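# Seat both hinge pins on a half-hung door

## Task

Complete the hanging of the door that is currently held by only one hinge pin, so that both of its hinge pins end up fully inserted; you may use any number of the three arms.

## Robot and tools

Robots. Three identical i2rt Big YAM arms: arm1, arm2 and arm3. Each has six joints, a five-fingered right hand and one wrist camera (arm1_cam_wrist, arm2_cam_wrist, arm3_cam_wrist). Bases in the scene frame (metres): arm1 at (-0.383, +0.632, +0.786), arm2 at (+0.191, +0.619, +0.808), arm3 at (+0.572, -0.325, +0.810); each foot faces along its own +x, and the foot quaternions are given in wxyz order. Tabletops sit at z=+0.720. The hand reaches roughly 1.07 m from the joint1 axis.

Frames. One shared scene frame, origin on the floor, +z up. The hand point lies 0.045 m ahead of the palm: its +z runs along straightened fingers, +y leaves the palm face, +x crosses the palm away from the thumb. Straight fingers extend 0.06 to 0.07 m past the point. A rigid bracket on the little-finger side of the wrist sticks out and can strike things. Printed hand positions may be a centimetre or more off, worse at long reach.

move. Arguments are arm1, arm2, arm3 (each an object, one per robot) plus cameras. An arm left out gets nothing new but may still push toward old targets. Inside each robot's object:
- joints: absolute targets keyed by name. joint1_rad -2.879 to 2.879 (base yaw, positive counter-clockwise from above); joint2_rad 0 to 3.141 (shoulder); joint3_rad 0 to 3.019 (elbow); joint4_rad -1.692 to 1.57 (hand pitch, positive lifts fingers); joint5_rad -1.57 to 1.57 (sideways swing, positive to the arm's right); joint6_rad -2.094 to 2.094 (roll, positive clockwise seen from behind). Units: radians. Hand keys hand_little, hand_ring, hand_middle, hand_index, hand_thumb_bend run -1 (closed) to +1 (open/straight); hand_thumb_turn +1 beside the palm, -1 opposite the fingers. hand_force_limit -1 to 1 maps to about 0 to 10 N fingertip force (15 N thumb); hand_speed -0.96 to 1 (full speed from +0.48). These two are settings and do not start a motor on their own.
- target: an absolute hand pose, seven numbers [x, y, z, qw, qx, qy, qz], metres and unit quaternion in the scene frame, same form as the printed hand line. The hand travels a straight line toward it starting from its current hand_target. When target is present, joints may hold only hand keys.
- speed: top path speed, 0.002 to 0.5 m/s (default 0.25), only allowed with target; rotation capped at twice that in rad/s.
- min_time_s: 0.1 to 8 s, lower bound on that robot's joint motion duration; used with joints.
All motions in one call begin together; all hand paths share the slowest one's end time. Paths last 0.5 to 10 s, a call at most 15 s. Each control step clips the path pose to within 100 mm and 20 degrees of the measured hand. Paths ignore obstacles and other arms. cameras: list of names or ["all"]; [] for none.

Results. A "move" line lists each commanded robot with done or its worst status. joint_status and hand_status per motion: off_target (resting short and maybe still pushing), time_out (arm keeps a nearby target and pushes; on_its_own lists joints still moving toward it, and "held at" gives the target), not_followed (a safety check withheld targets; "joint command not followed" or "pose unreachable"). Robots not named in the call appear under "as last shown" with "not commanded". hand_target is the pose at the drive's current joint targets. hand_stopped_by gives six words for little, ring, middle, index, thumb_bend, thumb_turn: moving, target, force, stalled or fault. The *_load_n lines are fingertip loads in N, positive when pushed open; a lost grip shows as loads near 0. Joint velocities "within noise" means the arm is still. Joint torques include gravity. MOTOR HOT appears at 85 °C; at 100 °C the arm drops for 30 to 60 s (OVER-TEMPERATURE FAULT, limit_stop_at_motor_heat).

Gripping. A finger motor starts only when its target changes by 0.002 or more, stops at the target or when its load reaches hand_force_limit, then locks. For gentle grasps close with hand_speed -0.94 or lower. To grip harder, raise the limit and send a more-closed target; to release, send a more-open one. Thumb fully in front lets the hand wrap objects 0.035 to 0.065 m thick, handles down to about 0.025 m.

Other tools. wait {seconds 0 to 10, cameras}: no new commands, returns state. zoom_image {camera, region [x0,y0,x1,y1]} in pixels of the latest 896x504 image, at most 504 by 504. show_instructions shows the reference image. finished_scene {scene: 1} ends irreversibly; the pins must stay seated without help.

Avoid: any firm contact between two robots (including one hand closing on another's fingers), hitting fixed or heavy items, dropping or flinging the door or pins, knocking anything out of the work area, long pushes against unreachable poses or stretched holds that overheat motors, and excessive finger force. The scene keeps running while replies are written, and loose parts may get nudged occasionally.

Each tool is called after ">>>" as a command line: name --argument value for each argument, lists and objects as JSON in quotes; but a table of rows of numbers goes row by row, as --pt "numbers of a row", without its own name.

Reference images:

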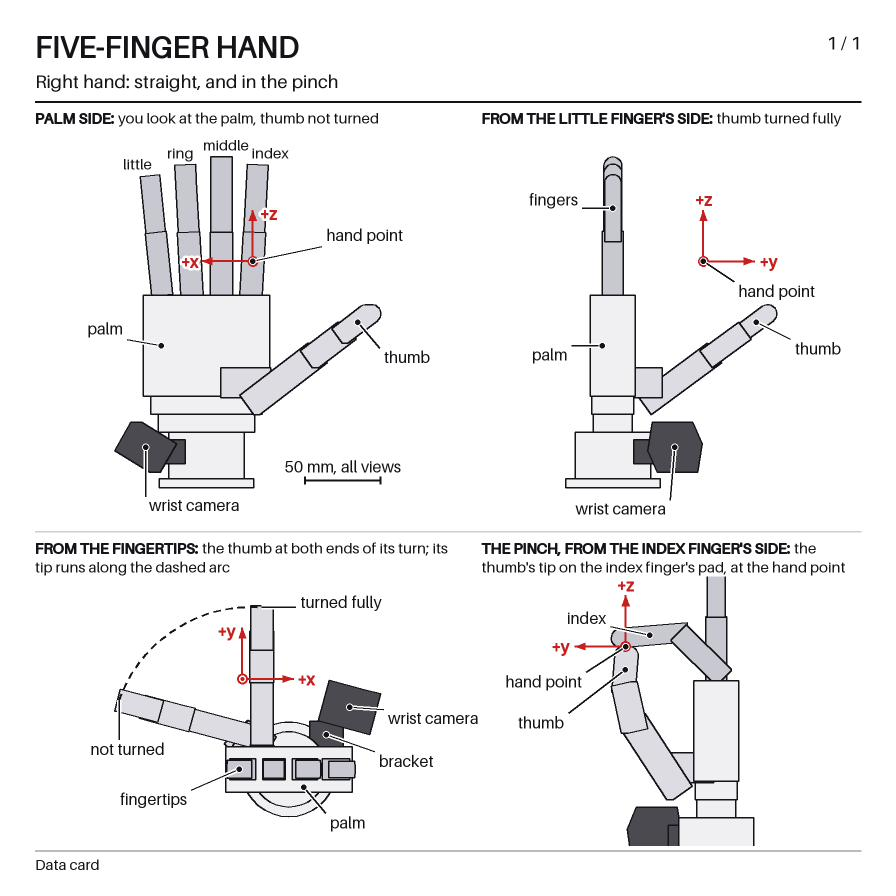

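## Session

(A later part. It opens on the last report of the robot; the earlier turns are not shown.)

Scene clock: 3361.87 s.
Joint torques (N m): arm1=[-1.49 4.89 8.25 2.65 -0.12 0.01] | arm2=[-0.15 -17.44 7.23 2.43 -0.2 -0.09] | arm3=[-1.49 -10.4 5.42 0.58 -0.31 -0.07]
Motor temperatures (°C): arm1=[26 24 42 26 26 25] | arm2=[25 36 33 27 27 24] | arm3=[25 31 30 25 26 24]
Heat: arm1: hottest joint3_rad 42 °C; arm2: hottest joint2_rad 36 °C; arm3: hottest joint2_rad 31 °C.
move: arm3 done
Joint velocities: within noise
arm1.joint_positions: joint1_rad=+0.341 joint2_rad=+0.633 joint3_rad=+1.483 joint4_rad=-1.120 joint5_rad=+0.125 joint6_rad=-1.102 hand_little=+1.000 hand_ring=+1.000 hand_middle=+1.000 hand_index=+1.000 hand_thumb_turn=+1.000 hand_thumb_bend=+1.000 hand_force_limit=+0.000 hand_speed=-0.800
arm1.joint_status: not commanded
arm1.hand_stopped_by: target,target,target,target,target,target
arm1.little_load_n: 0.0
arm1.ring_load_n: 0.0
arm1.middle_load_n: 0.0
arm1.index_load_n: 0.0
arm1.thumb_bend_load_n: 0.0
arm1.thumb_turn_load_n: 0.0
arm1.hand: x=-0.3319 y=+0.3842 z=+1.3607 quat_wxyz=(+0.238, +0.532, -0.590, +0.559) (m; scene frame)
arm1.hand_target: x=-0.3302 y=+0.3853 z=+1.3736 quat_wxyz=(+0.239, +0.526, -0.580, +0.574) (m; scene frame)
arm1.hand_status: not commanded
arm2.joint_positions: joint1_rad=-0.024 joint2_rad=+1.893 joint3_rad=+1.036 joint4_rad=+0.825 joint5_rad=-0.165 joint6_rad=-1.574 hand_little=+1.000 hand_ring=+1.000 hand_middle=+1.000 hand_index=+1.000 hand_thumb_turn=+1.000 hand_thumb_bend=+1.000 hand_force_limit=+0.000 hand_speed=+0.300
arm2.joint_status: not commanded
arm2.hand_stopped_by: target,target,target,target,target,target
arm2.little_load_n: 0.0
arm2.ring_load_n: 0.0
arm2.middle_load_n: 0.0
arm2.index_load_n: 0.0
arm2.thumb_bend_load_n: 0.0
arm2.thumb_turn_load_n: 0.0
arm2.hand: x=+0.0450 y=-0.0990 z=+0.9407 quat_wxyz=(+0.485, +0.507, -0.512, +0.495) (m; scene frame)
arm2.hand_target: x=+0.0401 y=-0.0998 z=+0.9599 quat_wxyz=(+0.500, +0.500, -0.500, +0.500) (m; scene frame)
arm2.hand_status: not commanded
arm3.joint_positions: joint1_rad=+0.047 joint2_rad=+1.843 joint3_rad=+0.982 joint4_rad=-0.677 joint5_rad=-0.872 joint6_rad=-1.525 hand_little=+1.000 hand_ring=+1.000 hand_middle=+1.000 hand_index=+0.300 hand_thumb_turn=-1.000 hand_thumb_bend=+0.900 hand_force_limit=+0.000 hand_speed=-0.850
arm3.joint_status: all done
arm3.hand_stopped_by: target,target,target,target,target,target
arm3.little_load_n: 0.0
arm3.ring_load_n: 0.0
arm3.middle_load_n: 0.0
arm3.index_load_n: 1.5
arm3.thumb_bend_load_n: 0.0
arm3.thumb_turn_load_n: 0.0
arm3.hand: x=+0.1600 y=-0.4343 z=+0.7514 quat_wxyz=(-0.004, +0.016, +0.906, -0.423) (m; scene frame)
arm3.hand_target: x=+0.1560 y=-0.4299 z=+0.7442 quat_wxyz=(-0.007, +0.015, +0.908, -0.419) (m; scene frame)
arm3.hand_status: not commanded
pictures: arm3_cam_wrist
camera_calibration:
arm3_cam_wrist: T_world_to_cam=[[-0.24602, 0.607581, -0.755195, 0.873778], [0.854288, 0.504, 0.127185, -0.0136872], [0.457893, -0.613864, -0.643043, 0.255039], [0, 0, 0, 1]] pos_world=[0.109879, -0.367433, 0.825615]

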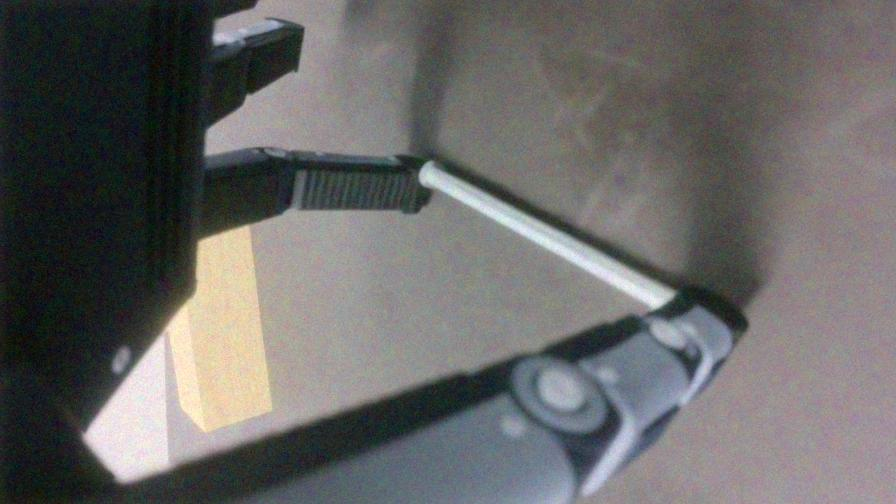

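>>> move --arm3 '{"joints": {"hand_speed": -0.5, "hand_index": 0.6}}' --cameras '[]'

>>> move --arm3 '{"target": [0.168, -0.422, 0.766, -0.007, 0.0151, 0.9076, -0.4194], "speed": 0.08}' --cameras '[]'

>>> move --arm3 '{"target": [0.145, -0.424, 0.750, -0.007, 0.0151, 0.9076, -0.4194], "speed": 0.05}' --cameras '["arm3_cam_wrist"]'

Scene clock: 3377.00 s.
Joint torques (N m): arm1=[-1.44 4.89 8.25 2.67 -0.13 0.01] | arm2=[-0.26 -17.61 7.23 2.39 -0.2 -0.09] | arm3=[-1.49 -10.4 5.41 0.57 -0.5 -0.06]
Motor temperatures (°C): arm1=[26 24 42 26 26 25] | arm2=[25 36 33 27 27 24] | arm3=[25 31 30 25 26 24]
Heat: arm1: hottest joint3_rad 42 °C; arm2: hottest joint2_rad 36 °C; arm3: hottest joint2_rad 31 °C.
move: arm3 done
Joint velocities: within noise
arm1, arm2: as last shown
arm3.joint_positions: joint1_rad=+0.047 joint2_rad=+1.843 joint3_rad=+0.982 joint4_rad=-0.677 joint5_rad=-0.866 joint6_rad=-1.526 hand_little=+1.000 hand_ring=+1.000 hand_middle=+1.000 hand_index=+0.600 hand_thumb_turn=-1.000 hand_thumb_bend=+0.900 hand_force_limit=+0.000 hand_speed=-0.500
arm3.joint_status: all done
arm3.hand_stopped_by: target,target,target,target,target,target
arm3.little_load_n: 0.0
arm3.ring_load_n: 0.0
arm3.middle_load_n: 0.0
arm3.index_load_n: 0.0
arm3.thumb_bend_load_n: 0.0
arm3.thumb_turn_load_n: 0.0
arm3.hand: x=+0.1599 y=-0.4334 z=+0.7508 quat_wxyz=(-0.004, +0.015, +0.907, -0.420) (m; scene frame)
arm3.hand_target: x=+0.1560 y=-0.4299 z=+0.7442 quat_wxyz=(-0.007, +0.015, +0.908, -0.419) (m; scene frame)
arm3.hand_status: not commanded
pictures: none
No camera images: "cameras" was empty.

Scene clock: 3378.00 s.
Joint torques (N m): arm1=[-1.49 4.84 8.25 2.65 -0.12 0.01] | arm2=[-0.15 -17.49 7.25 2.41 -0.2 -0.09] | arm3=[-1.73 -12.86 4.57 -0.31 -0.51 -0.06]
Motor temperatures (°C): arm1=[26 24 42 26 26 25] | arm2=[25 36 33 27 27 24] | arm3=[25 31 30 25 26 24]
Heat: arm1: hottest joint3_rad 42 °C; arm2: hottest joint2_rad 36 °C; arm3: hottest joint2_rad 31 °C.
move: arm3 done
Joint velocities: within noise
arm1, arm2: as last shown
arm3.joint_positions: joint1_rad=+0.031 joint2_rad=+1.814 joint3_rad=+0.972 joint4_rad=-0.721 joint5_rad=-0.866 joint6_rad=-1.554 hand_little=+1.000 hand_ring=+1.000 hand_middle=+1.000 hand_index=+0.600 hand_thumb_turn=-1.000 hand_thumb_bend=+0.900 hand_force_limit=+0.000 hand_speed=-0.500
arm3.joint_status: not commanded
arm3.hand_stopped_by: target,target,target,target,target,target
arm3.little_load_n: 0.0
arm3.ring_load_n: 0.0
arm3.middle_load_n: 0.0
arm3.index_load_n: 0.0
arm3.thumb_bend_load_n: 0.0
arm3.thumb_turn_load_n: 0.0
arm3.hand: x=+0.1671 y=-0.4266 z=+0.7604 quat_wxyz=(-0.002, +0.015, +0.907, -0.420) (m; scene frame)
arm3.hand_target: x=+0.1679 y=-0.4221 z=+0.7659 quat_wxyz=(-0.007, +0.015, +0.908, -0.419) (m; scene frame)
arm3.hand_status: done (0.007 m and 0.5 deg from the pose sent, 0.021 m and 0.4 deg at the start)
pictures: none
No camera images: "cameras" was empty.

Scene clock: 3379.07 s.
Joint torques (N m): arm1=[-1.44 4.84 8.24 2.65 -0.12 0.01] | arm2=[-0.15 -17.49 7.24 2.43 -0.2 -0.09] | arm3=[-1.32 -10.58 7.68 0.39 -0.51 0.02]
Motor temperatures (°C): arm1=[26 24 42 26 26 25] | arm2=[25 36 33 27 27 24] | arm3=[25 31 30 25 26 24]
Heat: arm1: hottest joint3_rad 42 °C; arm2: hottest joint2_rad 36 °C; arm3: hottest joint2_rad 31 °C.
move: arm3 off_target
Joint velocities: within noise
arm1, arm2: as last shown
arm3.joint_positions: joint1_rad=+0.031 joint2_rad=+1.852 joint3_rad=+0.991 joint4_rad=-0.721 joint5_rad=-0.866 joint6_rad=-1.554 hand_little=+1.000 hand_ring=+1.000 hand_middle=+1.000 hand_index=+0.600 hand_thumb_turn=-1.000 hand_thumb_bend=+0.900 hand_force_limit=+0.000 hand_speed=-0.500
arm3.joint_status: not commanded
arm3.hand_stopped_by: target,target,target,target,target,target
arm3.little_load_n: 0.0
arm3.ring_load_n: 0.0
arm3.middle_load_n: 0.0
arm3.index_load_n: 0.0
arm3.thumb_bend_load_n: 0.0
arm3.thumb_turn_load_n: 0.0
arm3.hand: x=+0.1643 y=-0.4266 z=+0.7497 quat_wxyz=(+0.007, +0.019, +0.907, -0.420) (m; scene frame)
arm3.hand_target: x=+0.1456 y=-0.4239 z=+0.7504 quat_wxyz=(-0.007, +0.015, +0.908, -0.419) (m; scene frame)
arm3.hand_status: off_target (0.019 m and 1.6 deg from the pose sent, 0.025 m and 0.5 deg at the start)
pictures: arm3_cam_wrist
camera_calibration:
arm3_cam_wrist: T_world_to_cam=[[-0.230847, 0.610929, -0.757281, 0.869425], [0.849728, 0.505737, 0.148971, -0.0358629], [0.473996, -0.609094, -0.635872, 0.25085], [0, 0, 0, 1]] pos_world=[0.112276, -0.360229, 0.823251]

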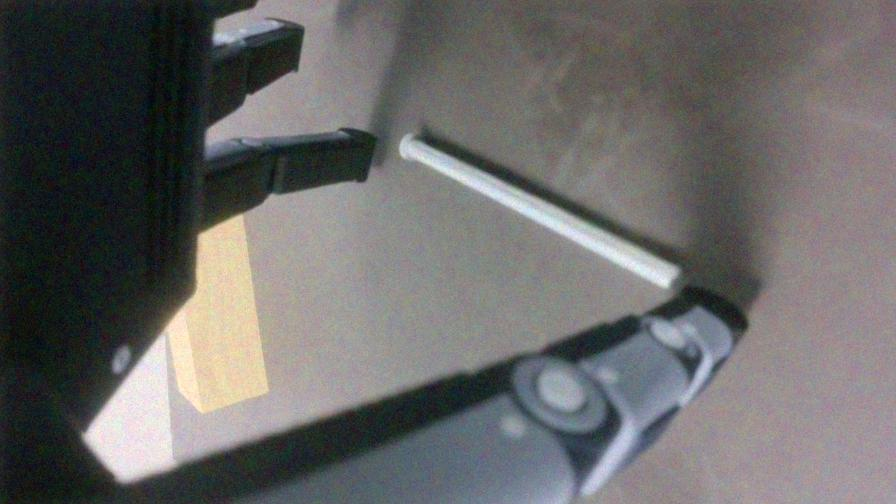

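>>> move --arm3 '{"target": [0.142, -0.424, 0.741, -0.007, 0.0151, 0.9076, -0.4194], "speed": 0.05}' --cameras '["arm3_cam_wrist"]'

Scene clock: 3385.07 s.
Joint torques (N m): arm1=[-1.44 4.84 8.25 2.66 -0.13 0] | arm2=[-0.21 -17.49 7.25 2.4 -0.2 -0.09] | arm3=[-1.26 -9.7 7.72 0.77 -0.42 0.01]
Motor temperatures (°C): arm1=[26 24 42 26 26 25] | arm2=[25 36 33 27 27 24] | arm3=[25 30 31 25 26 24]
Heat: arm1: hottest joint3_rad 42 °C; arm2: hottest joint2_rad 36 °C; arm3: hottest joint3_rad 31 °C.
move: arm3 off_target
Joint velocities: within noise
arm1, arm2: as last shown
arm3.joint_positions: joint1_rad=+0.031 joint2_rad=+1.864 joint3_rad=+0.996 joint4_rad=-0.712 joint5_rad=-0.869 joint6_rad=-1.552 hand_little=+1.000 hand_ring=+1.000 hand_middle=+1.000 hand_index=+0.600 hand_thumb_turn=-1.000 hand_thumb_bend=+0.900 hand_force_limit=+0.000 hand_speed=-0.500
arm3.joint_status: not commanded
arm3.hand_stopped_by: target,target,target,target,target,target
arm3.little_load_n: 0.0
arm3.ring_load_n: 0.0
arm3.middle_load_n: 0.0
arm3.index_load_n: 0.5
arm3.thumb_bend_load_n: 0.0
arm3.thumb_turn_load_n: 0.5
arm3.hand: x=+0.1620 y=-0.4271 z=+0.7465 quat_wxyz=(+0.006, +0.019, +0.907, -0.421) (m; scene frame)
arm3.hand_target: x=+0.1428 y=-0.4239 z=+0.7415 quat_wxyz=(-0.007, +0.015, +0.908, -0.419) (m; scene frame)
arm3.hand_status: off_target (0.021 m and 1.6 deg from the pose sent, 0.024 m and 1.6 deg at the start)
pictures: arm3_cam_wrist
camera_calibration:
arm3_cam_wrist: T_world_to_cam=[[-0.230844, 0.609084, -0.758767, 0.867042], [0.850334, 0.505316, 0.146929, -0.0320143], [0.472909, -0.611288, -0.634574, 0.247827], [0, 0, 0, 1]] pos_world=[0.110175, -0.36043, 0.819851]

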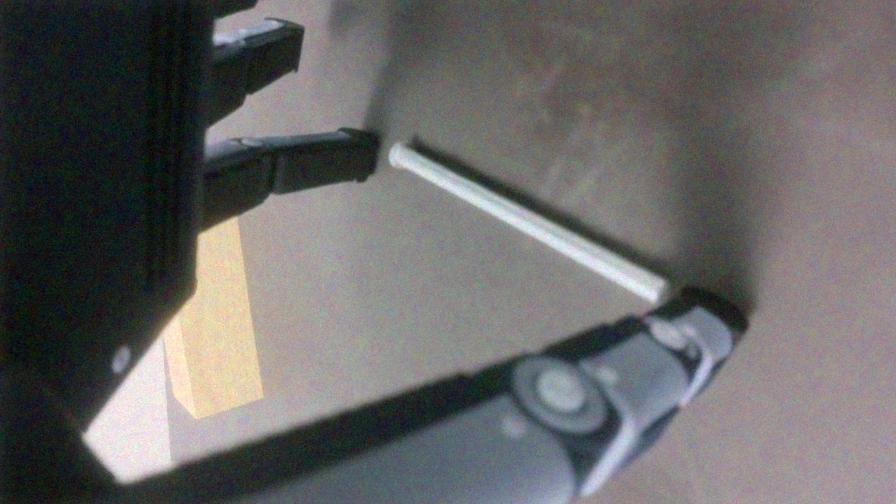

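>>> move --arm3 '{"joints": {"hand_speed": -0.88, "hand_force_limit": -0.1, "hand_index": 0.46}}' --cameras '["arm3_cam_wrist", "arm2_cam_wrist"]'

>>> zoom_image --camera "arm3_cam_wrist" --region '[340, 100, 780, 360]'

>>> zoom_image --camera "arm2_cam_wrist" --region '[280, 150, 370, 235]'

Scene clock: 3394.10 s.
Joint torques (N m): arm1=[-1.44 4.84 8.25 2.66 -0.12 0.01] | arm2=[-0.21 -17.55 7.27 2.41 -0.2 -0.09] | arm3=[-1.32 -9.82 7.3 0.77 -0.09 0]
Motor temperatures (°C): arm1=[26 24 42 26 26 25] | arm2=[25 36 33 27 27 24] | arm3=[25 31 32 25 26 24]
Heat: arm1: hottest joint3_rad 42 °C; arm2: hottest joint2_rad 36 °C; arm3: hottest joint3_rad 32 °C.
move: arm3 done
Joint velocities: within noise
arm1, arm2: as last shown
arm1.thumb_bend_load_n: -0.5
arm3.joint_positions: joint1_rad=+0.031 joint2_rad=+1.864 joint3_rad=+1.001 joint4_rad=-0.712 joint5_rad=-0.878 joint6_rad=-1.552 hand_little=+1.000 hand_ring=+1.000 hand_middle=+1.000 hand_index=+0.461 hand_thumb_turn=-1.000 hand_thumb_bend=+0.900 hand_force_limit=-0.100 hand_speed=-0.880
arm3.joint_status: all done
arm3.hand_stopped_by: target,target,target,target,target,target
arm3.little_load_n: 0.0
arm3.ring_load_n: 0.0
arm3.middle_load_n: 0.0
arm3.index_load_n: 2.5
arm3.thumb_bend_load_n: 0.0
arm3.thumb_turn_load_n: 0.0
arm3.hand: x=+0.1590 y=-0.4286 z=+0.7486 quat_wxyz=(+0.004, +0.018, +0.905, -0.425) (m; scene frame)
arm3.hand_target: x=+0.1428 y=-0.4238 z=+0.7416 quat_wxyz=(-0.007, +0.015, +0.908, -0.419) (m; scene frame)
arm3.hand_status: not commanded
pictures: arm2_cam_wrist, arm3_cam_wrist
camera_calibration:
arm2_cam_wrist: T_world_to_cam=[[-0.961663, -0.0223597, 0.273319, -0.216034], [-0.240515, 0.547569, -0.801449, 0.815748], [-0.131741, -0.836462, -0.531955, 0.536934], [0, 0, 0, 1]] pos_world=[0.0591845, -0.00238395, 0.998451]
arm3_cam_wrist: T_world_to_cam=[[-0.234629, 0.602302, -0.763008, 0.869658], [0.851276, 0.50628, 0.137875, -0.0219653], [0.469339, -0.617181, -0.631513, 0.245385], [0, 0, 0, 1]] pos_world=[0.107576, -0.361229, 0.821548]

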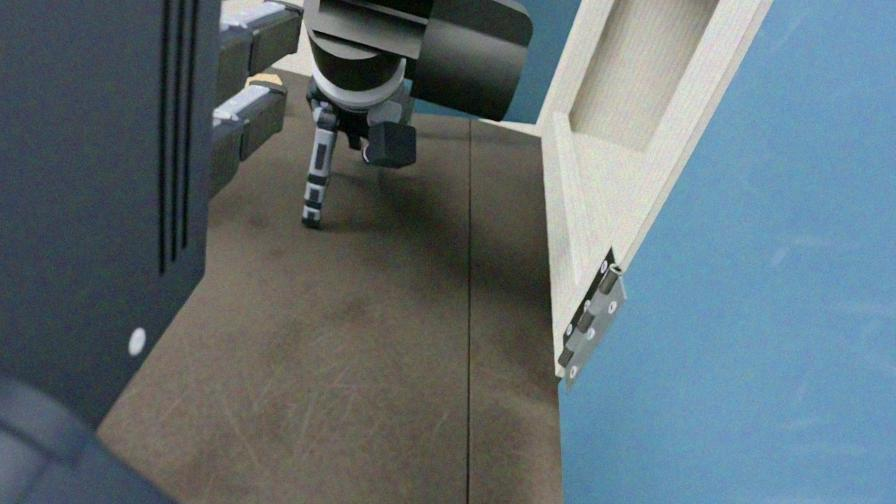

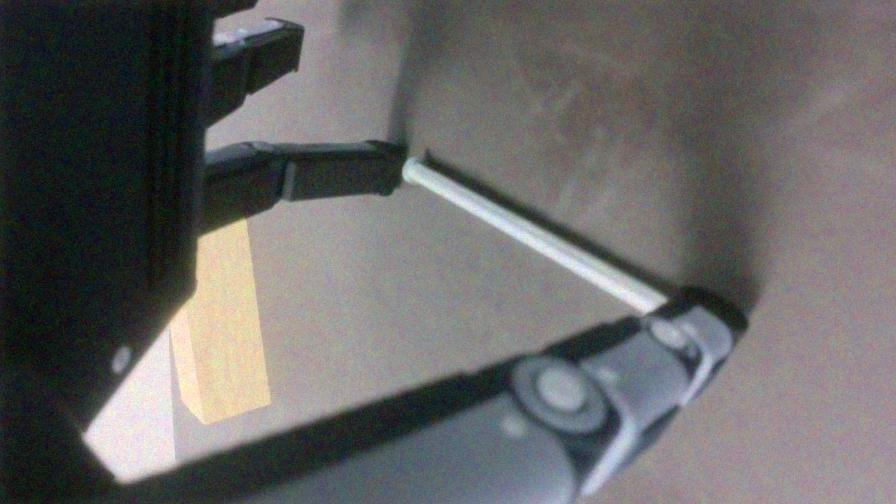

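Scaled by 1.145.

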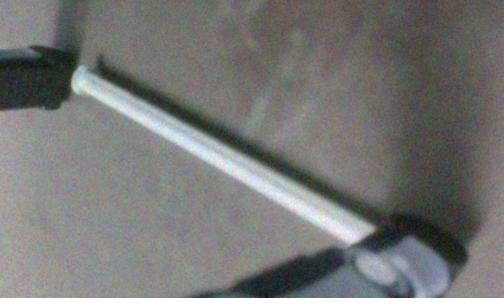

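Scaled by 5.600.

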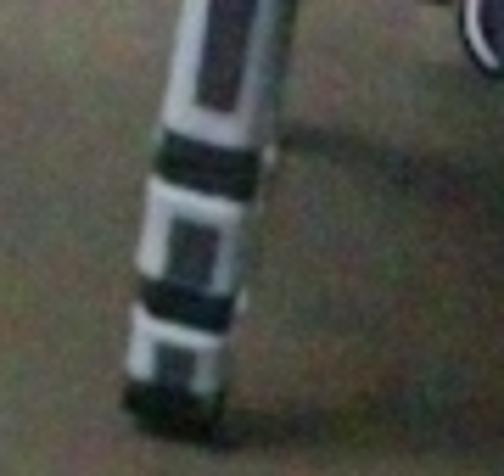

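>>> move --arm3 '{"joints": {"hand_force_limit": 0.0, "hand_index": 0.41}}' --cameras '["arm3_cam_wrist"]'

>>> zoom_image --camera "arm3_cam_wrist" --region '[340, 100, 780, 360]'

Scene clock: 3401.10 s.
Joint torques (N m): arm1=[-1.44 4.89 8.24 2.63 -0.12 0.01] | arm2=[-0.15 -17.49 7.27 2.4 -0.2 -0.09] | arm3=[-1.32 -9.82 7.24 0.76 0.02 -0.01]
Motor temperatures (°C): arm1=[26 24 42 26 26 25] | arm2=[25 36 33 27 27 24] | arm3=[25 30 32 25 26 24]
Heat: arm1: hottest joint3_rad 42 °C; arm2: hottest joint2_rad 36 °C; arm3: hottest joint3_rad 32 °C.
move: arm3 done
Joint velocities: within noise
arm1, arm2: as last shown
arm1.thumb_bend_load_n: 0.0
arm3.joint_positions: joint1_rad=+0.031 joint2_rad=+1.864 joint3_rad=+1.003 joint4_rad=-0.712 joint5_rad=-0.881 joint6_rad=-1.551 hand_little=+1.000 hand_ring=+1.000 hand_middle=+1.000 hand_index=+0.411 hand_thumb_turn=-1.000 hand_thumb_bend=+0.900 hand_force_limit=+0.000 hand_speed=-0.880
arm3.joint_status: all done
arm3.hand_stopped_by: target,target,target,target,target,target
arm3.little_load_n: 0.0
arm3.ring_load_n: 0.0
arm3.middle_load_n: 0.0
arm3.index_load_n: 3.0
arm3.thumb_bend_load_n: 0.0
arm3.thumb_turn_load_n: 0.5
arm3.hand: x=+0.1582 y=-0.4290 z=+0.7492 quat_wxyz=(+0.003, +0.018, +0.904, -0.427) (m; scene frame)
arm3.hand_target: x=+0.1426 y=-0.4237 z=+0.7416 quat_wxyz=(-0.007, +0.015, +0.908, -0.419) (m; scene frame)
arm3.hand_status: not commanded
pictures: arm3_cam_wrist
camera_calibration:
arm3_cam_wrist: T_world_to_cam=[[-0.234704, 0.600479, -0.76442, 0.870566], [0.851743, 0.50601, 0.135973, -0.0198697], [0.468453, -0.619176, -0.630216, 0.244152], [0, 0, 0, 1]] pos_world=[0.106876, -0.361529, 0.822049]

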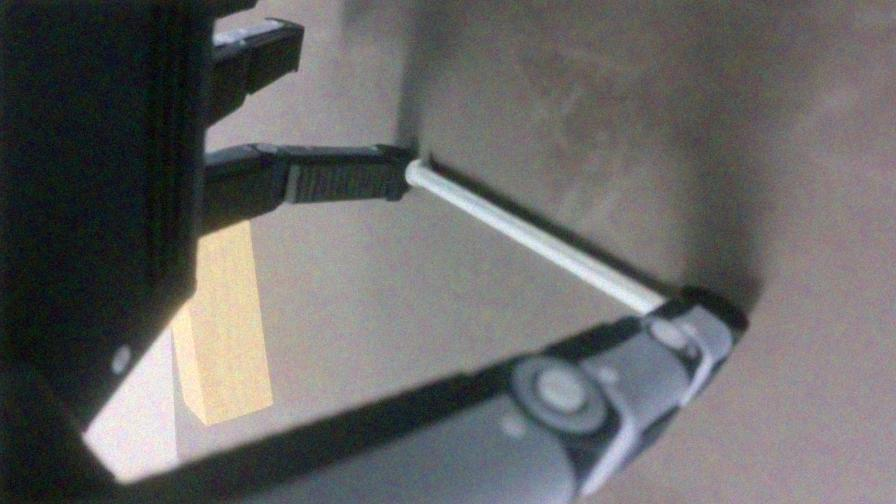

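Scaled by 1.145.

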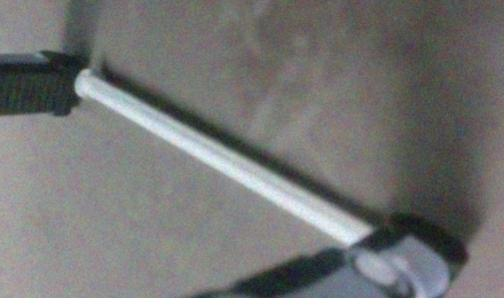

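>>> move --arm3 '{"joints": {"hand_speed": -0.5, "hand_index": 0.58}}' --cameras '[]'

>>> move --arm3 '{"target": [0.166, -0.415, 0.766, -0.0072, 0.0150, 0.9013, -0.4328], "speed": 0.08}' --cameras '[]'

>>> move --arm3 '{"target": [0.145, -0.418, 0.750, -0.0072, 0.0150, 0.9013, -0.4328], "speed": 0.05}' --cameras '["arm3_cam_wrist"]'

Scene clock: 3438.53 s.
Joint torques (N m): arm1=[-1.49 4.84 8.27 2.65 -0.12 0.01] | arm2=[-0.21 -17.44 7.24 2.41 -0.19 -0.09] | arm3=[-1.14 -9.99 7.15 0.65 -0.41 -0.02]
Motor temperatures (°C): arm1=[26 24 42 26 26 25] | arm2=[25 36 33 27 27 24] | arm3=[25 30 32 25 25 24]
Heat: arm1: hottest joint3_rad 42 °C; arm2: hottest joint2_rad 36 °C; arm3: hottest joint3_rad 32 °C.
move: arm3 done
Joint velocities: within noise
arm1, arm2: as last shown
arm3.joint_positions: joint1_rad=+0.029 joint2_rad=+1.866 joint3_rad=+1.004 joint4_rad=-0.709 joint5_rad=-0.869 joint6_rad=-1.550 hand_little=+1.000 hand_ring=+1.000 hand_middle=+1.000 hand_index=+0.580 hand_thumb_turn=-1.000 hand_thumb_bend=+0.900 hand_force_limit=+0.000 hand_speed=-0.500
arm3.joint_status: all done
arm3.hand_stopped_by: target,target,target,target,target,target
arm3.little_load_n: 0.0
arm3.ring_load_n: 0.0
arm3.middle_load_n: 0.0
arm3.index_load_n: -0.5
arm3.thumb_bend_load_n: 0.0
arm3.thumb_turn_load_n: 0.0
arm3.hand: x=+0.1573 y=-0.4261 z=+0.7471 quat_wxyz=(+0.002, +0.019, +0.907, -0.421) (m; scene frame)
arm3.hand_target: x=+0.1427 y=-0.4239 z=+0.7416 quat_wxyz=(-0.007, +0.015, +0.908, -0.419) (m; scene frame)
arm3.hand_status: not commanded
pictures: none
No camera images: "cameras" was empty.

Scene clock: 3439.60 s.
Joint torques (N m): arm1=[-1.38 4.89 8.25 2.63 -0.12 0.01] | arm2=[-0.21 -17.49 7.24 2.44 -0.2 -0.09] | arm3=[-1.61 -12.86 4.55 -0.35 -0.65 -0.08]
Motor temperatures (°C): arm1=[26 24 42 26 26 25] | arm2=[25 36 33 27 27 24] | arm3=[25 30 32 25 26 24]
Heat: arm1: hottest joint3_rad 42 °C; arm2: hottest joint2_rad 36 °C; arm3: hottest joint3_rad 32 °C.
move: arm3 done
Joint velocities: within noise
arm1.joint_positions: joint1_rad=+0.341 joint2_rad=+0.633 joint3_rad=+1.483 joint4_rad=-1.120 joint5_rad=+0.125 joint6_rad=-1.102 hand_little=+1.000 hand_ring=+1.000 hand_middle=+1.000 hand_index=+1.000 hand_thumb_turn=+1.000 hand_thumb_bend=+1.000 hand_force_limit=+0.000 hand_speed=-0.800
arm1.joint_status: not commanded
arm1.hand_stopped_by: target,target,target,target,target,target
arm1.little_load_n: 0.0
arm1.ring_load_n: 0.0
arm1.middle_load_n: 0.0
arm1.index_load_n: 0.0
arm1.thumb_bend_load_n: 0.0
arm1.thumb_turn_load_n: 0.0
arm1.hand: x=-0.3319 y=+0.3842 z=+1.3607 quat_wxyz=(+0.238, +0.532, -0.590, +0.559) (m; scene frame)
arm1.hand_target: x=-0.3302 y=+0.3853 z=+1.3736 quat_wxyz=(+0.239, +0.526, -0.580, +0.574) (m; scene frame)
arm1.hand_status: not commanded
arm2.joint_positions: joint1_rad=-0.024 joint2_rad=+1.893 joint3_rad=+1.036 joint4_rad=+0.825 joint5_rad=-0.165 joint6_rad=-1.574 hand_little=+1.000 hand_ring=+1.000 hand_middle=+1.000 hand_index=+1.000 hand_thumb_turn=+1.000 hand_thumb_bend=+1.000 hand_force_limit=+0.000 hand_speed=+0.300
arm2.joint_status: not commanded
arm2.hand_stopped_by: target,target,target,target,target,target
arm2.little_load_n: 0.0
arm2.ring_load_n: 0.0
arm2.middle_load_n: 0.0
arm2.index_load_n: 0.0
arm2.thumb_bend_load_n: 0.0
arm2.thumb_turn_load_n: 0.0
arm2.hand: x=+0.0450 y=-0.0990 z=+0.9407 quat_wxyz=(+0.485, +0.507, -0.512, +0.495) (m; scene frame)
arm2.hand_target: x=+0.0401 y=-0.0998 z=+0.9599 quat_wxyz=(+0.500, +0.500, -0.500, +0.500) (m; scene frame)
arm2.hand_status: not commanded
arm3.joint_positions: joint1_rad=+0.002 joint2_rad=+1.830 joint3_rad=+0.985 joint4_rad=-0.752 joint5_rad=-0.892 joint6_rad=-1.598 hand_little=+1.000 hand_ring=+1.000 hand_middle=+1.000 hand_index=+0.580 hand_thumb_turn=-1.000 hand_thumb_bend=+0.900 hand_force_limit=+0.000 hand_speed=-0.500
arm3.joint_status: not commanded
arm3.hand_stopped_by: target,target,target,target,target,target
arm3.little_load_n: 0.0
arm3.ring_load_n: -0.5
arm3.middle_load_n: 0.0
arm3.index_load_n: 0.0
arm3.thumb_bend_load_n: 0.5
arm3.thumb_turn_load_n: 0.0
arm3.hand: x=+0.1651 y=-0.4183 z=+0.7601 quat_wxyz=(-0.003, +0.015, +0.902, -0.432) (m; scene frame)
arm3.hand_target: x=+0.1660 y=-0.4150 z=+0.7658 quat_wxyz=(-0.007, +0.015, +0.901, -0.433) (m; scene frame)
arm3.hand_status: done (0.007 m and 0.5 deg from the pose sent, 0.024 m and 1.9 deg at the start)
pictures: none
No camera images: "cameras" was empty.

Scene clock: 3440.63 s.
Joint torques (N m): arm1=[-1.44 4.84 8.25 2.66 -0.12 0] | arm2=[-0.15 -17.55 7.27 2.4 -0.2 -0.09] | arm3=[-0.91 -10.64 7.64 0.44 -0.65 0.08]
Motor temperatures (°C): arm1=[26 24 42 26 26 25] | arm2=[25 36 33 27 27 24] | arm3=[25 30 32 25 26 24]
Heat: arm1: hottest joint3_rad 42 °C; arm2: hottest joint2_rad 36 °C; arm3: hottest joint3_rad 32 °C.
move: arm3 off_target
Joint velocities: within noise
arm1, arm2: as last shown
arm3.joint_positions: joint1_rad=+0.002 joint2_rad=+1.864 joint3_rad=+0.997 joint4_rad=-0.748 joint5_rad=-0.893 joint6_rad=-1.598 hand_little=+1.000 hand_ring=+1.000 hand_middle=+1.000 hand_index=+0.580 hand_thumb_turn=-1.000 hand_thumb_bend=+0.900 hand_force_limit=+0.000 hand_speed=-0.500
arm3.joint_status: not commanded
arm3.hand_stopped_by: target,target,target,target,target,target
arm3.little_load_n: 0.0
arm3.ring_load_n: 0.0
arm3.middle_load_n: 0.0
arm3.index_load_n: 0.0
arm3.thumb_bend_load_n: 0.0
arm3.thumb_turn_load_n: 0.0
arm3.hand: x=+0.1642 y=-0.4183 z=+0.7495 quat_wxyz=(+0.006, +0.019, +0.901, -0.432) (m; scene frame)
arm3.hand_target: x=+0.1456 y=-0.4178 z=+0.7504 quat_wxyz=(-0.007, +0.015, +0.901, -0.433) (m; scene frame)
arm3.hand_status: off_target (0.019 m and 1.6 deg from the pose sent, 0.022 m and 0.5 deg at the start)
pictures: arm3_cam_wrist
camera_calibration:
arm3_cam_wrist: T_world_to_cam=[[-0.230969, 0.590687, -0.773138, 0.867628], [0.851086, 0.507729, 0.133656, -0.0278249], [0.471493, -0.627136, -0.619995, 0.236699], [0, 0, 0, 1]] pos_world=[0.112475, -0.349926, 0.821267]

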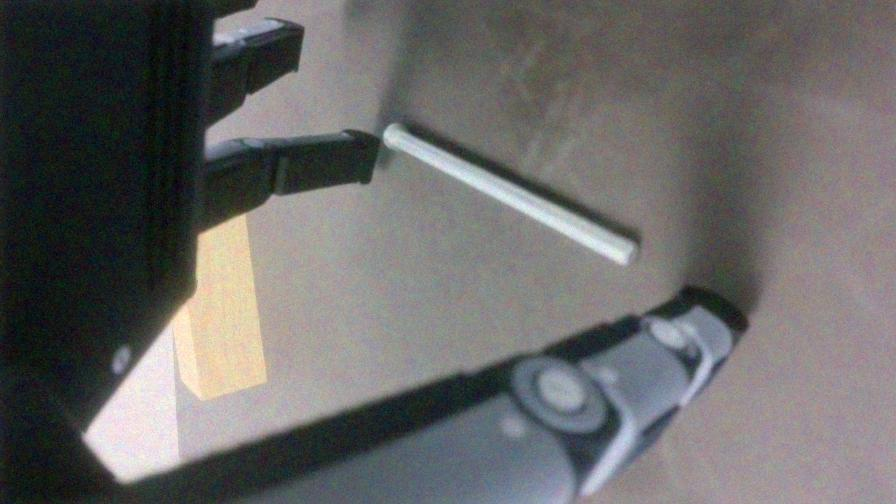

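>>> move --arm3 '{"target": [0.140, -0.424, 0.744, -0.0072, 0.0150, 0.9013, -0.4328], "speed": 0.05}' --cameras '["arm3_cam_wrist"]'

Scene clock: 3448.43 s.
Joint torques (N m): arm1=[-1.44 4.84 8.24 2.65 -0.12 0.01] | arm2=[-0.15 -17.55 7.25 2.4 -0.2 -0.09] | arm3=[0.09 -10.05 7.51 0.65 -0.62 0.06]
Motor temperatures (°C): arm1=[26 24 42 26 26 25] | arm2=[25 36 33 27 27 24] | arm3=[25 30 32 25 26 24]
Heat: arm1: hottest joint3_rad 42 °C; arm2: hottest joint2_rad 36 °C; arm3: hottest joint3_rad 32 °C.
move: arm3 off_target
Joint velocities: within noise
arm1, arm2: as last shown
arm3.joint_positions: joint1_rad=+0.003 joint2_rad=+1.873 joint3_rad=+1.008 joint4_rad=-0.724 joint5_rad=-0.893 joint6_rad=-1.575 hand_little=+1.000 hand_ring=+1.000 hand_middle=+1.000 hand_index=+0.580 hand_thumb_turn=-1.000 hand_thumb_bend=+0.900 hand_force_limit=+0.000 hand_speed=-0.500
arm3.joint_status: not commanded
arm3.hand_stopped_by: target,target,target,target,target,target
arm3.little_load_n: 0.0
arm3.ring_load_n: 0.0
arm3.middle_load_n: 0.0
arm3.index_load_n: 0.0
arm3.thumb_bend_load_n: 0.5
arm3.thumb_turn_load_n: 0.5
arm3.hand: x=+0.1560 y=-0.4188 z=+0.7479 quat_wxyz=(-0.001, +0.024, +0.901, -0.432) (m; scene frame)
arm3.hand_target: x=+0.1405 y=-0.4240 z=+0.7445 quat_wxyz=(-0.007, +0.015, +0.901, -0.433) (m; scene frame)
arm3.hand_status: off_target (0.017 m and 1.3 deg from the pose sent, 0.025 m and 1.5 deg at the start)
pictures: arm3_cam_wrist
camera_calibration:
arm3_cam_wrist: T_world_to_cam=[[-0.228524, 0.593911, -0.771393, 0.864415], [0.858914, 0.496011, 0.127438, -0.0219196], [0.458306, -0.633437, -0.623469, 0.241323], [0, 0, 0, 1]] pos_world=[0.105766, -0.34965, 0.820054]

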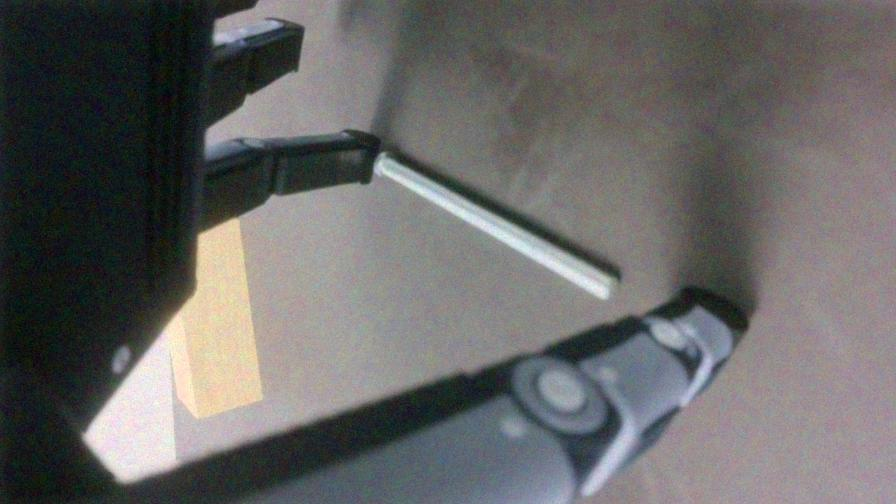

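>>> move --arm3 '{"target": [0.144, -0.431, 0.744, -0.0072, 0.0150, 0.9013, -0.4328], "speed": 0.05}' --cameras '["arm3_cam_wrist"]'

Scene clock: 3454.83 s.
Joint torques (N m): arm1=[-1.44 4.89 8.25 2.63 -0.12 0] | arm2=[-0.15 -17.49 7.25 2.41 -0.2 -0.09] | arm3=[0.26 -10.75 6.28 0.72 -0.62 0.06]
Motor temperatures (°C): arm1=[26 24 42 26 26 25] | arm2=[25 36 33 27 27 24] | arm3=[25 30 32 25 26 24]
Heat: arm1: hottest joint3_rad 42 °C; arm2: hottest joint2_rad 36 °C; arm3: hottest joint3_rad 32 °C.
move: arm3 off_target
Joint velocities: within noise
arm1, arm2: as last shown
arm3.joint_positions: joint1_rad=+0.015 joint2_rad=+1.873 joint3_rad=+1.008 joint4_rad=-0.700 joint5_rad=-0.893 joint6_rad=-1.549 hand_little=+1.000 hand_ring=+1.000 hand_middle=+1.000 hand_index=+0.580 hand_thumb_turn=-1.000 hand_thumb_bend=+0.900 hand_force_limit=+0.000 hand_speed=-0.500
arm3.joint_status: not commanded
arm3.hand_stopped_by: target,target,target,target,target,target
arm3.little_load_n: -0.5
arm3.ring_load_n: 0.0
arm3.middle_load_n: 0.0
arm3.index_load_n: 0.0
arm3.thumb_bend_load_n: 1.5
arm3.thumb_turn_load_n: 0.5
arm3.hand: x=+0.1526 y=-0.4242 z=+0.7477 quat_wxyz=(-0.004, +0.025, +0.901, -0.432) (m; scene frame)
arm3.hand_target: x=+0.1442 y=-0.4310 z=+0.7443 quat_wxyz=(-0.007, +0.015, +0.901, -0.433) (m; scene frame)
arm3.hand_status: off_target (0.012 m and 1.2 deg from the pose sent, 0.018 m and 1.3 deg at the start)
pictures: arm3_cam_wrist
camera_calibration:
arm3_cam_wrist: T_world_to_cam=[[-0.230069, 0.595013, -0.770083, 0.866496], [0.861398, 0.492723, 0.123357, -0.0150549], [0.452837, -0.634968, -0.625903, 0.241274], [0, 0, 0, 1]] pos_world=[0.103065, -0.354957, 0.820145]

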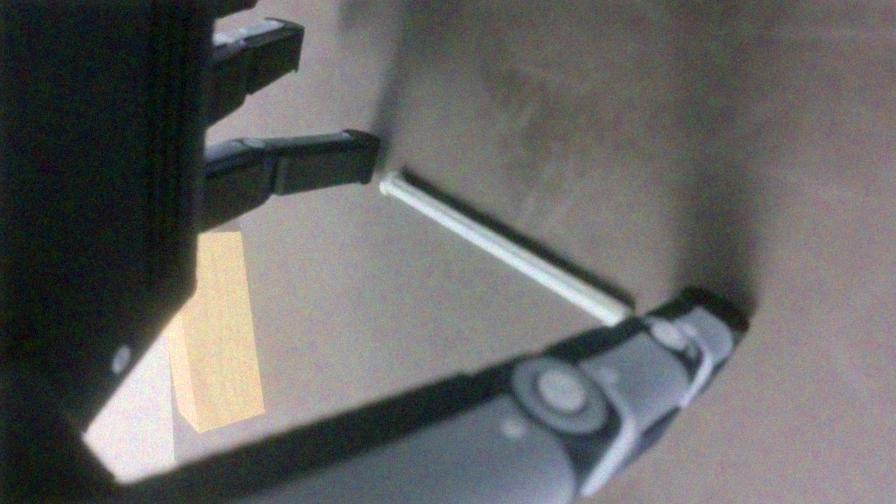

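>>> move --arm3 '{"target": [0.154, -0.430, 0.748, -0.0072, 0.0150, 0.9013, -0.4328], "speed": 0.05}' --cameras '["arm3_cam_wrist"]'

Scene clock: 3461.43 s.
Joint torques (N m): arm1=[-1.49 4.84 8.27 2.65 -0.12 0.01] | arm2=[-0.15 -17.55 7.25 2.39 -0.2 -0.09] | arm3=[0.09 -12.57 4.11 0.66 -0.62 0]
Motor temperatures (°C): arm1=[26 24 42 26 26 25] | arm2=[25 36 33 27 27 24] | arm3=[25 30 32 25 26 24]
Heat: arm1: hottest joint3_rad 42 °C; arm2: hottest joint2_rad 36 °C; arm3: hottest joint3_rad 32 °C.
move: arm3 done
Joint velocities: within noise
arm1, arm2: as last shown
arm3.joint_positions: joint1_rad=+0.015 joint2_rad=+1.873 joint3_rad=+1.008 joint4_rad=-0.700 joint5_rad=-0.893 joint6_rad=-1.549 hand_little=+1.000 hand_ring=+1.000 hand_middle=+1.000 hand_index=+0.580 hand_thumb_turn=-1.000 hand_thumb_bend=+0.900 hand_force_limit=+0.000 hand_speed=-0.500
arm3.joint_status: not commanded
arm3.hand_stopped_by: target,target,target,target,target,target
arm3.little_load_n: 0.0
arm3.ring_load_n: 0.0
arm3.middle_load_n: 0.0
arm3.index_load_n: 0.0
arm3.thumb_bend_load_n: 1.5
arm3.thumb_turn_load_n: 0.5
arm3.hand: x=+0.1526 y=-0.4242 z=+0.7477 quat_wxyz=(-0.004, +0.025, +0.901, -0.432) (m; scene frame)
arm3.hand_target: x=+0.1540 y=-0.4300 z=+0.7481 quat_wxyz=(-0.007, +0.015, +0.901, -0.433) (m; scene frame)
arm3.hand_status: done (0.006 m and 1.2 deg from the pose sent, 0.006 m and 1.2 deg at the start)
pictures: arm3_cam_wrist
camera_calibration:
arm3_cam_wrist: T_world_to_cam=[[-0.230069, 0.595013, -0.770083, 0.866496], [0.861398, 0.492723, 0.123357, -0.0150549], [0.452837, -0.634968, -0.625903, 0.241274], [0, 0, 0, 1]] pos_world=[0.103065, -0.354957, 0.820145]

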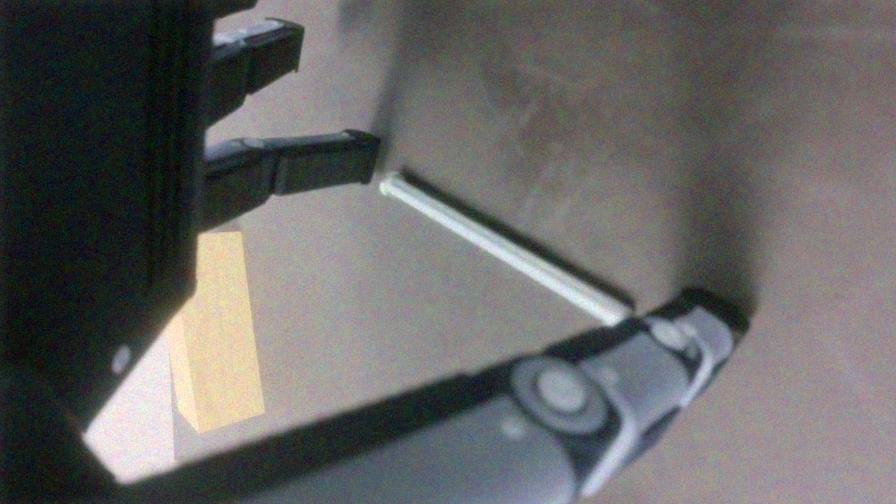

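>>> move --arm3 '{"target": [0.166, -0.430, 0.748, -0.0072, 0.0150, 0.9013, -0.4328], "speed": 0.05}' --cameras '["arm3_cam_wrist"]'

Scene clock: 3470.83 s.
Joint torques (N m): arm1=[-1.44 4.95 8.25 2.63 -0.13 0.01] | arm2=[-0.21 -17.55 7.23 2.4 -0.19 -0.09] | arm3=[0.03 -12.57 3.63 0.35 -0.57 0.05]
Motor temperatures (°C): arm1=[26 24 42 26 26 25] | arm2=[25 36 33 27 27 24] | arm3=[25 31 32 25 26 24]
Heat: arm1: hottest joint3_rad 42 °C; arm2: hottest joint2_rad 36 °C; arm3: hottest joint3_rad 32 °C.
move: arm3 done
Joint velocities: within noise
arm1, arm2: as last shown
arm3.joint_positions: joint1_rad=+0.015 joint2_rad=+1.856 joint3_rad=+0.976 joint4_rad=-0.676 joint5_rad=-0.895 joint6_rad=-1.554 hand_little=+1.000 hand_ring=+1.000 hand_middle=+1.000 hand_index=+0.580 hand_thumb_turn=-1.000 hand_thumb_bend=+0.900 hand_force_limit=+0.000 hand_speed=-0.500
arm3.joint_status: not commanded
arm3.hand_stopped_by: target,target,target,target,target,target
arm3.little_load_n: 0.0
arm3.ring_load_n: 0.0
arm3.middle_load_n: 0.0
arm3.index_load_n: 0.0
arm3.thumb_bend_load_n: 0.0
arm3.thumb_turn_load_n: -1.5
arm3.hand: x=+0.1601 y=-0.4247 z=+0.7471 quat_wxyz=(-0.009, +0.020, +0.901, -0.433) (m; scene frame)
arm3.hand_target: x=+0.1660 y=-0.4299 z=+0.7480 quat_wxyz=(-0.007, +0.015, +0.901, -0.433) (m; scene frame)
arm3.hand_status: done (0.008 m and 0.6 deg from the pose sent, 0.015 m and 1.2 deg at the start)
pictures: arm3_cam_wrist
camera_calibration:
arm3_cam_wrist: T_world_to_cam=[[-0.242586, 0.593438, -0.767452, 0.867335], [0.861346, 0.49573, 0.111062, -0.0107187], [0.446357, -0.6341, -0.631413, 0.242778], [0, 0, 0, 1]] pos_world=[0.11127, -0.355451, 0.820122]

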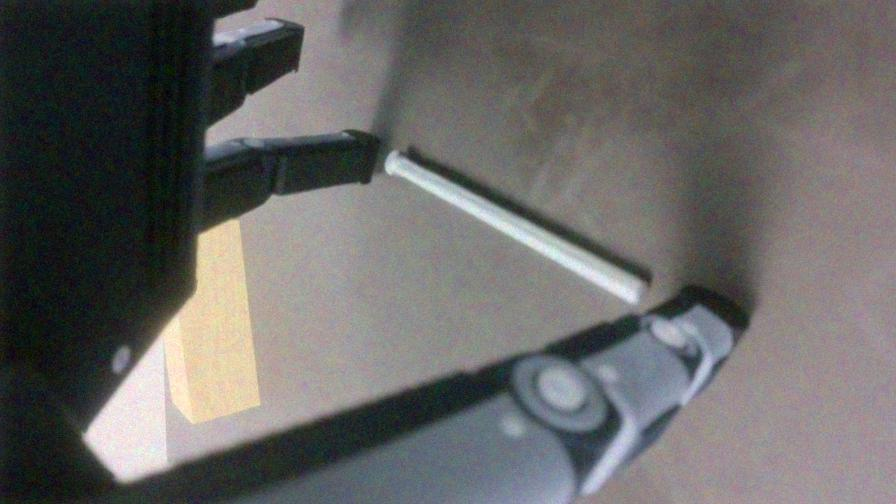

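>>> move --arm3 '{"joints": {"hand_speed": -0.88, "hand_force_limit": -0.1, "hand_index": 0.45}}' --cameras '["arm3_cam_wrist"]'

>>> move --arm3 '{"joints": {"hand_index": 0.39}}' --cameras '["arm3_cam_wrist"]'

>>> zoom_image --camera "arm3_cam_wrist" --region '[340, 100, 780, 360]'

Scene clock: 3486.27 s.
Joint torques (N m): arm1=[-1.44 4.84 8.27 2.65 -0.12 0.01] | arm2=[-0.21 -17.55 7.23 2.41 -0.2 -0.09] | arm3=[-0.15 -12.51 3.71 0.35 -0.29 0.04]
Motor temperatures (°C): arm1=[26 24 42 26 26 25] | arm2=[25 36 33 27 27 24] | arm3=[25 30 31 25 26 24]
Heat: arm1: hottest joint3_rad 42 °C; arm2: hottest joint2_rad 36 °C; arm3: hottest joint3_rad 31 °C.
move: arm3 done
Joint velocities: within noise
arm1, arm2: as last shown
arm3.joint_positions: joint1_rad=+0.018 joint2_rad=+1.855 joint3_rad=+0.975 joint4_rad=-0.676 joint5_rad=-0.902 joint6_rad=-1.554 hand_little=+1.000 hand_ring=+1.000 hand_middle=+1.000 hand_index=+0.450 hand_thumb_turn=-1.000 hand_thumb_bend=+0.900 hand_force_limit=-0.100 hand_speed=-0.880
arm3.joint_status: all done
arm3.hand_stopped_by: target,target,target,target,target,target
arm3.little_load_n: 0.0
arm3.ring_load_n: -0.5
arm3.middle_load_n: 0.0
arm3.index_load_n: 1.0
arm3.thumb_bend_load_n: 0.0
arm3.thumb_turn_load_n: 0.0
arm3.hand: x=+0.1608 y=-0.4270 z=+0.7481 quat_wxyz=(-0.008, +0.019, +0.900, -0.436) (m; scene frame)
arm3.hand_target: x=+0.1660 y=-0.4298 z=+0.7480 quat_wxyz=(-0.007, +0.015, +0.901, -0.433) (m; scene frame)
arm3.hand_status: not commanded
pictures: arm3_cam_wrist
camera_calibration:
arm3_cam_wrist: T_world_to_cam=[[-0.244136, 0.586886, -0.771986, 0.870503], [0.859949, 0.498959, 0.107369, -0.00586786], [0.448203, -0.637656, -0.626505, 0.236042], [0, 0, 0, 1]] pos_world=[0.111773, -0.357444, 0.820528]

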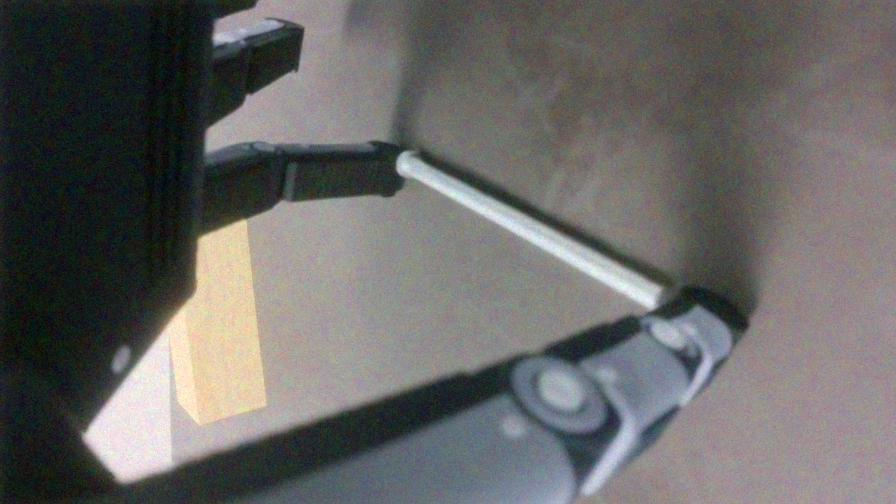

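Scene clock: 3486.93 s.
Joint torques (N m): arm1=[-1.49 4.89 8.25 2.63 -0.12 0.01] | arm2=[-0.15 -17.55 7.23 2.43 -0.2 -0.09] | arm3=[-0.44 -12.45 3.74 0.36 -0.19 0.05]
Motor temperatures (°C): arm1=[26 24 42 26 26 25] | arm2=[25 36 33 27 27 24] | arm3=[25 30 31 25 26 24]
Heat: arm1: hottest joint3_rad 42 °C; arm2: hottest joint2_rad 36 °C; arm3: hottest joint3_rad 31 °C.
move: arm3 done
Joint velocities: within noise
arm1, arm2: as last shown
arm1.middle_load_n: 0.5
arm3.joint_positions: joint1_rad=+0.021 joint2_rad=+1.854 joint3_rad=+0.975 joint4_rad=-0.676 joint5_rad=-0.906 joint6_rad=-1.554 hand_little=+1.000 hand_ring=+1.000 hand_middle=+1.000 hand_index=+0.390 hand_thumb_turn=-1.000 hand_thumb_bend=+0.900 hand_force_limit=-0.100 hand_speed=-0.880
arm3.joint_status: all done
arm3.hand_stopped_by: target,target,target,target,target,target
arm3.little_load_n: 0.0
arm3.ring_load_n: 0.0
arm3.middle_load_n: 0.0
arm3.index_load_n: 1.5
arm3.thumb_bend_load_n: 0.0
arm3.thumb_turn_load_n: 0.0
arm3.hand: x=+0.1610 y=-0.4290 z=+0.7489 quat_wxyz=(-0.008, +0.017, +0.899, -0.438) (m; scene frame)
arm3.hand_target: x=+0.1660 y=-0.4299 z=+0.7480 quat_wxyz=(-0.007, +0.015, +0.901, -0.433) (m; scene frame)
arm3.hand_status: not commanded
pictures: arm3_cam_wrist
camera_calibration:
arm3_cam_wrist: T_world_to_cam=[[-0.247154, 0.58371, -0.773432, 0.872403], [0.858348, 0.502258, 0.104765, -0.00153798], [0.449615, -0.637981, -0.625161, 0.233894], [0, 0, 0, 1]] pos_world=[0.111775, -0.359237, 0.821128]

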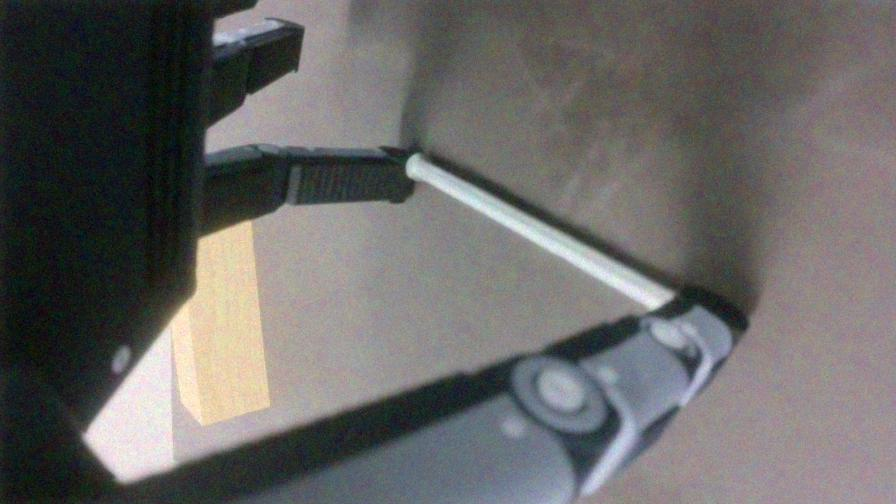

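Scaled by 1.145.

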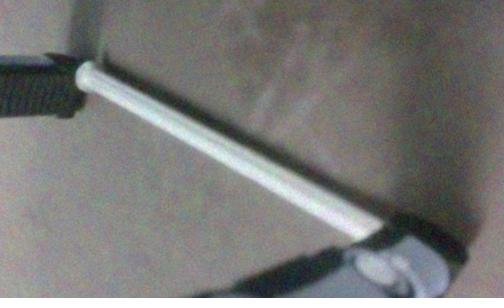

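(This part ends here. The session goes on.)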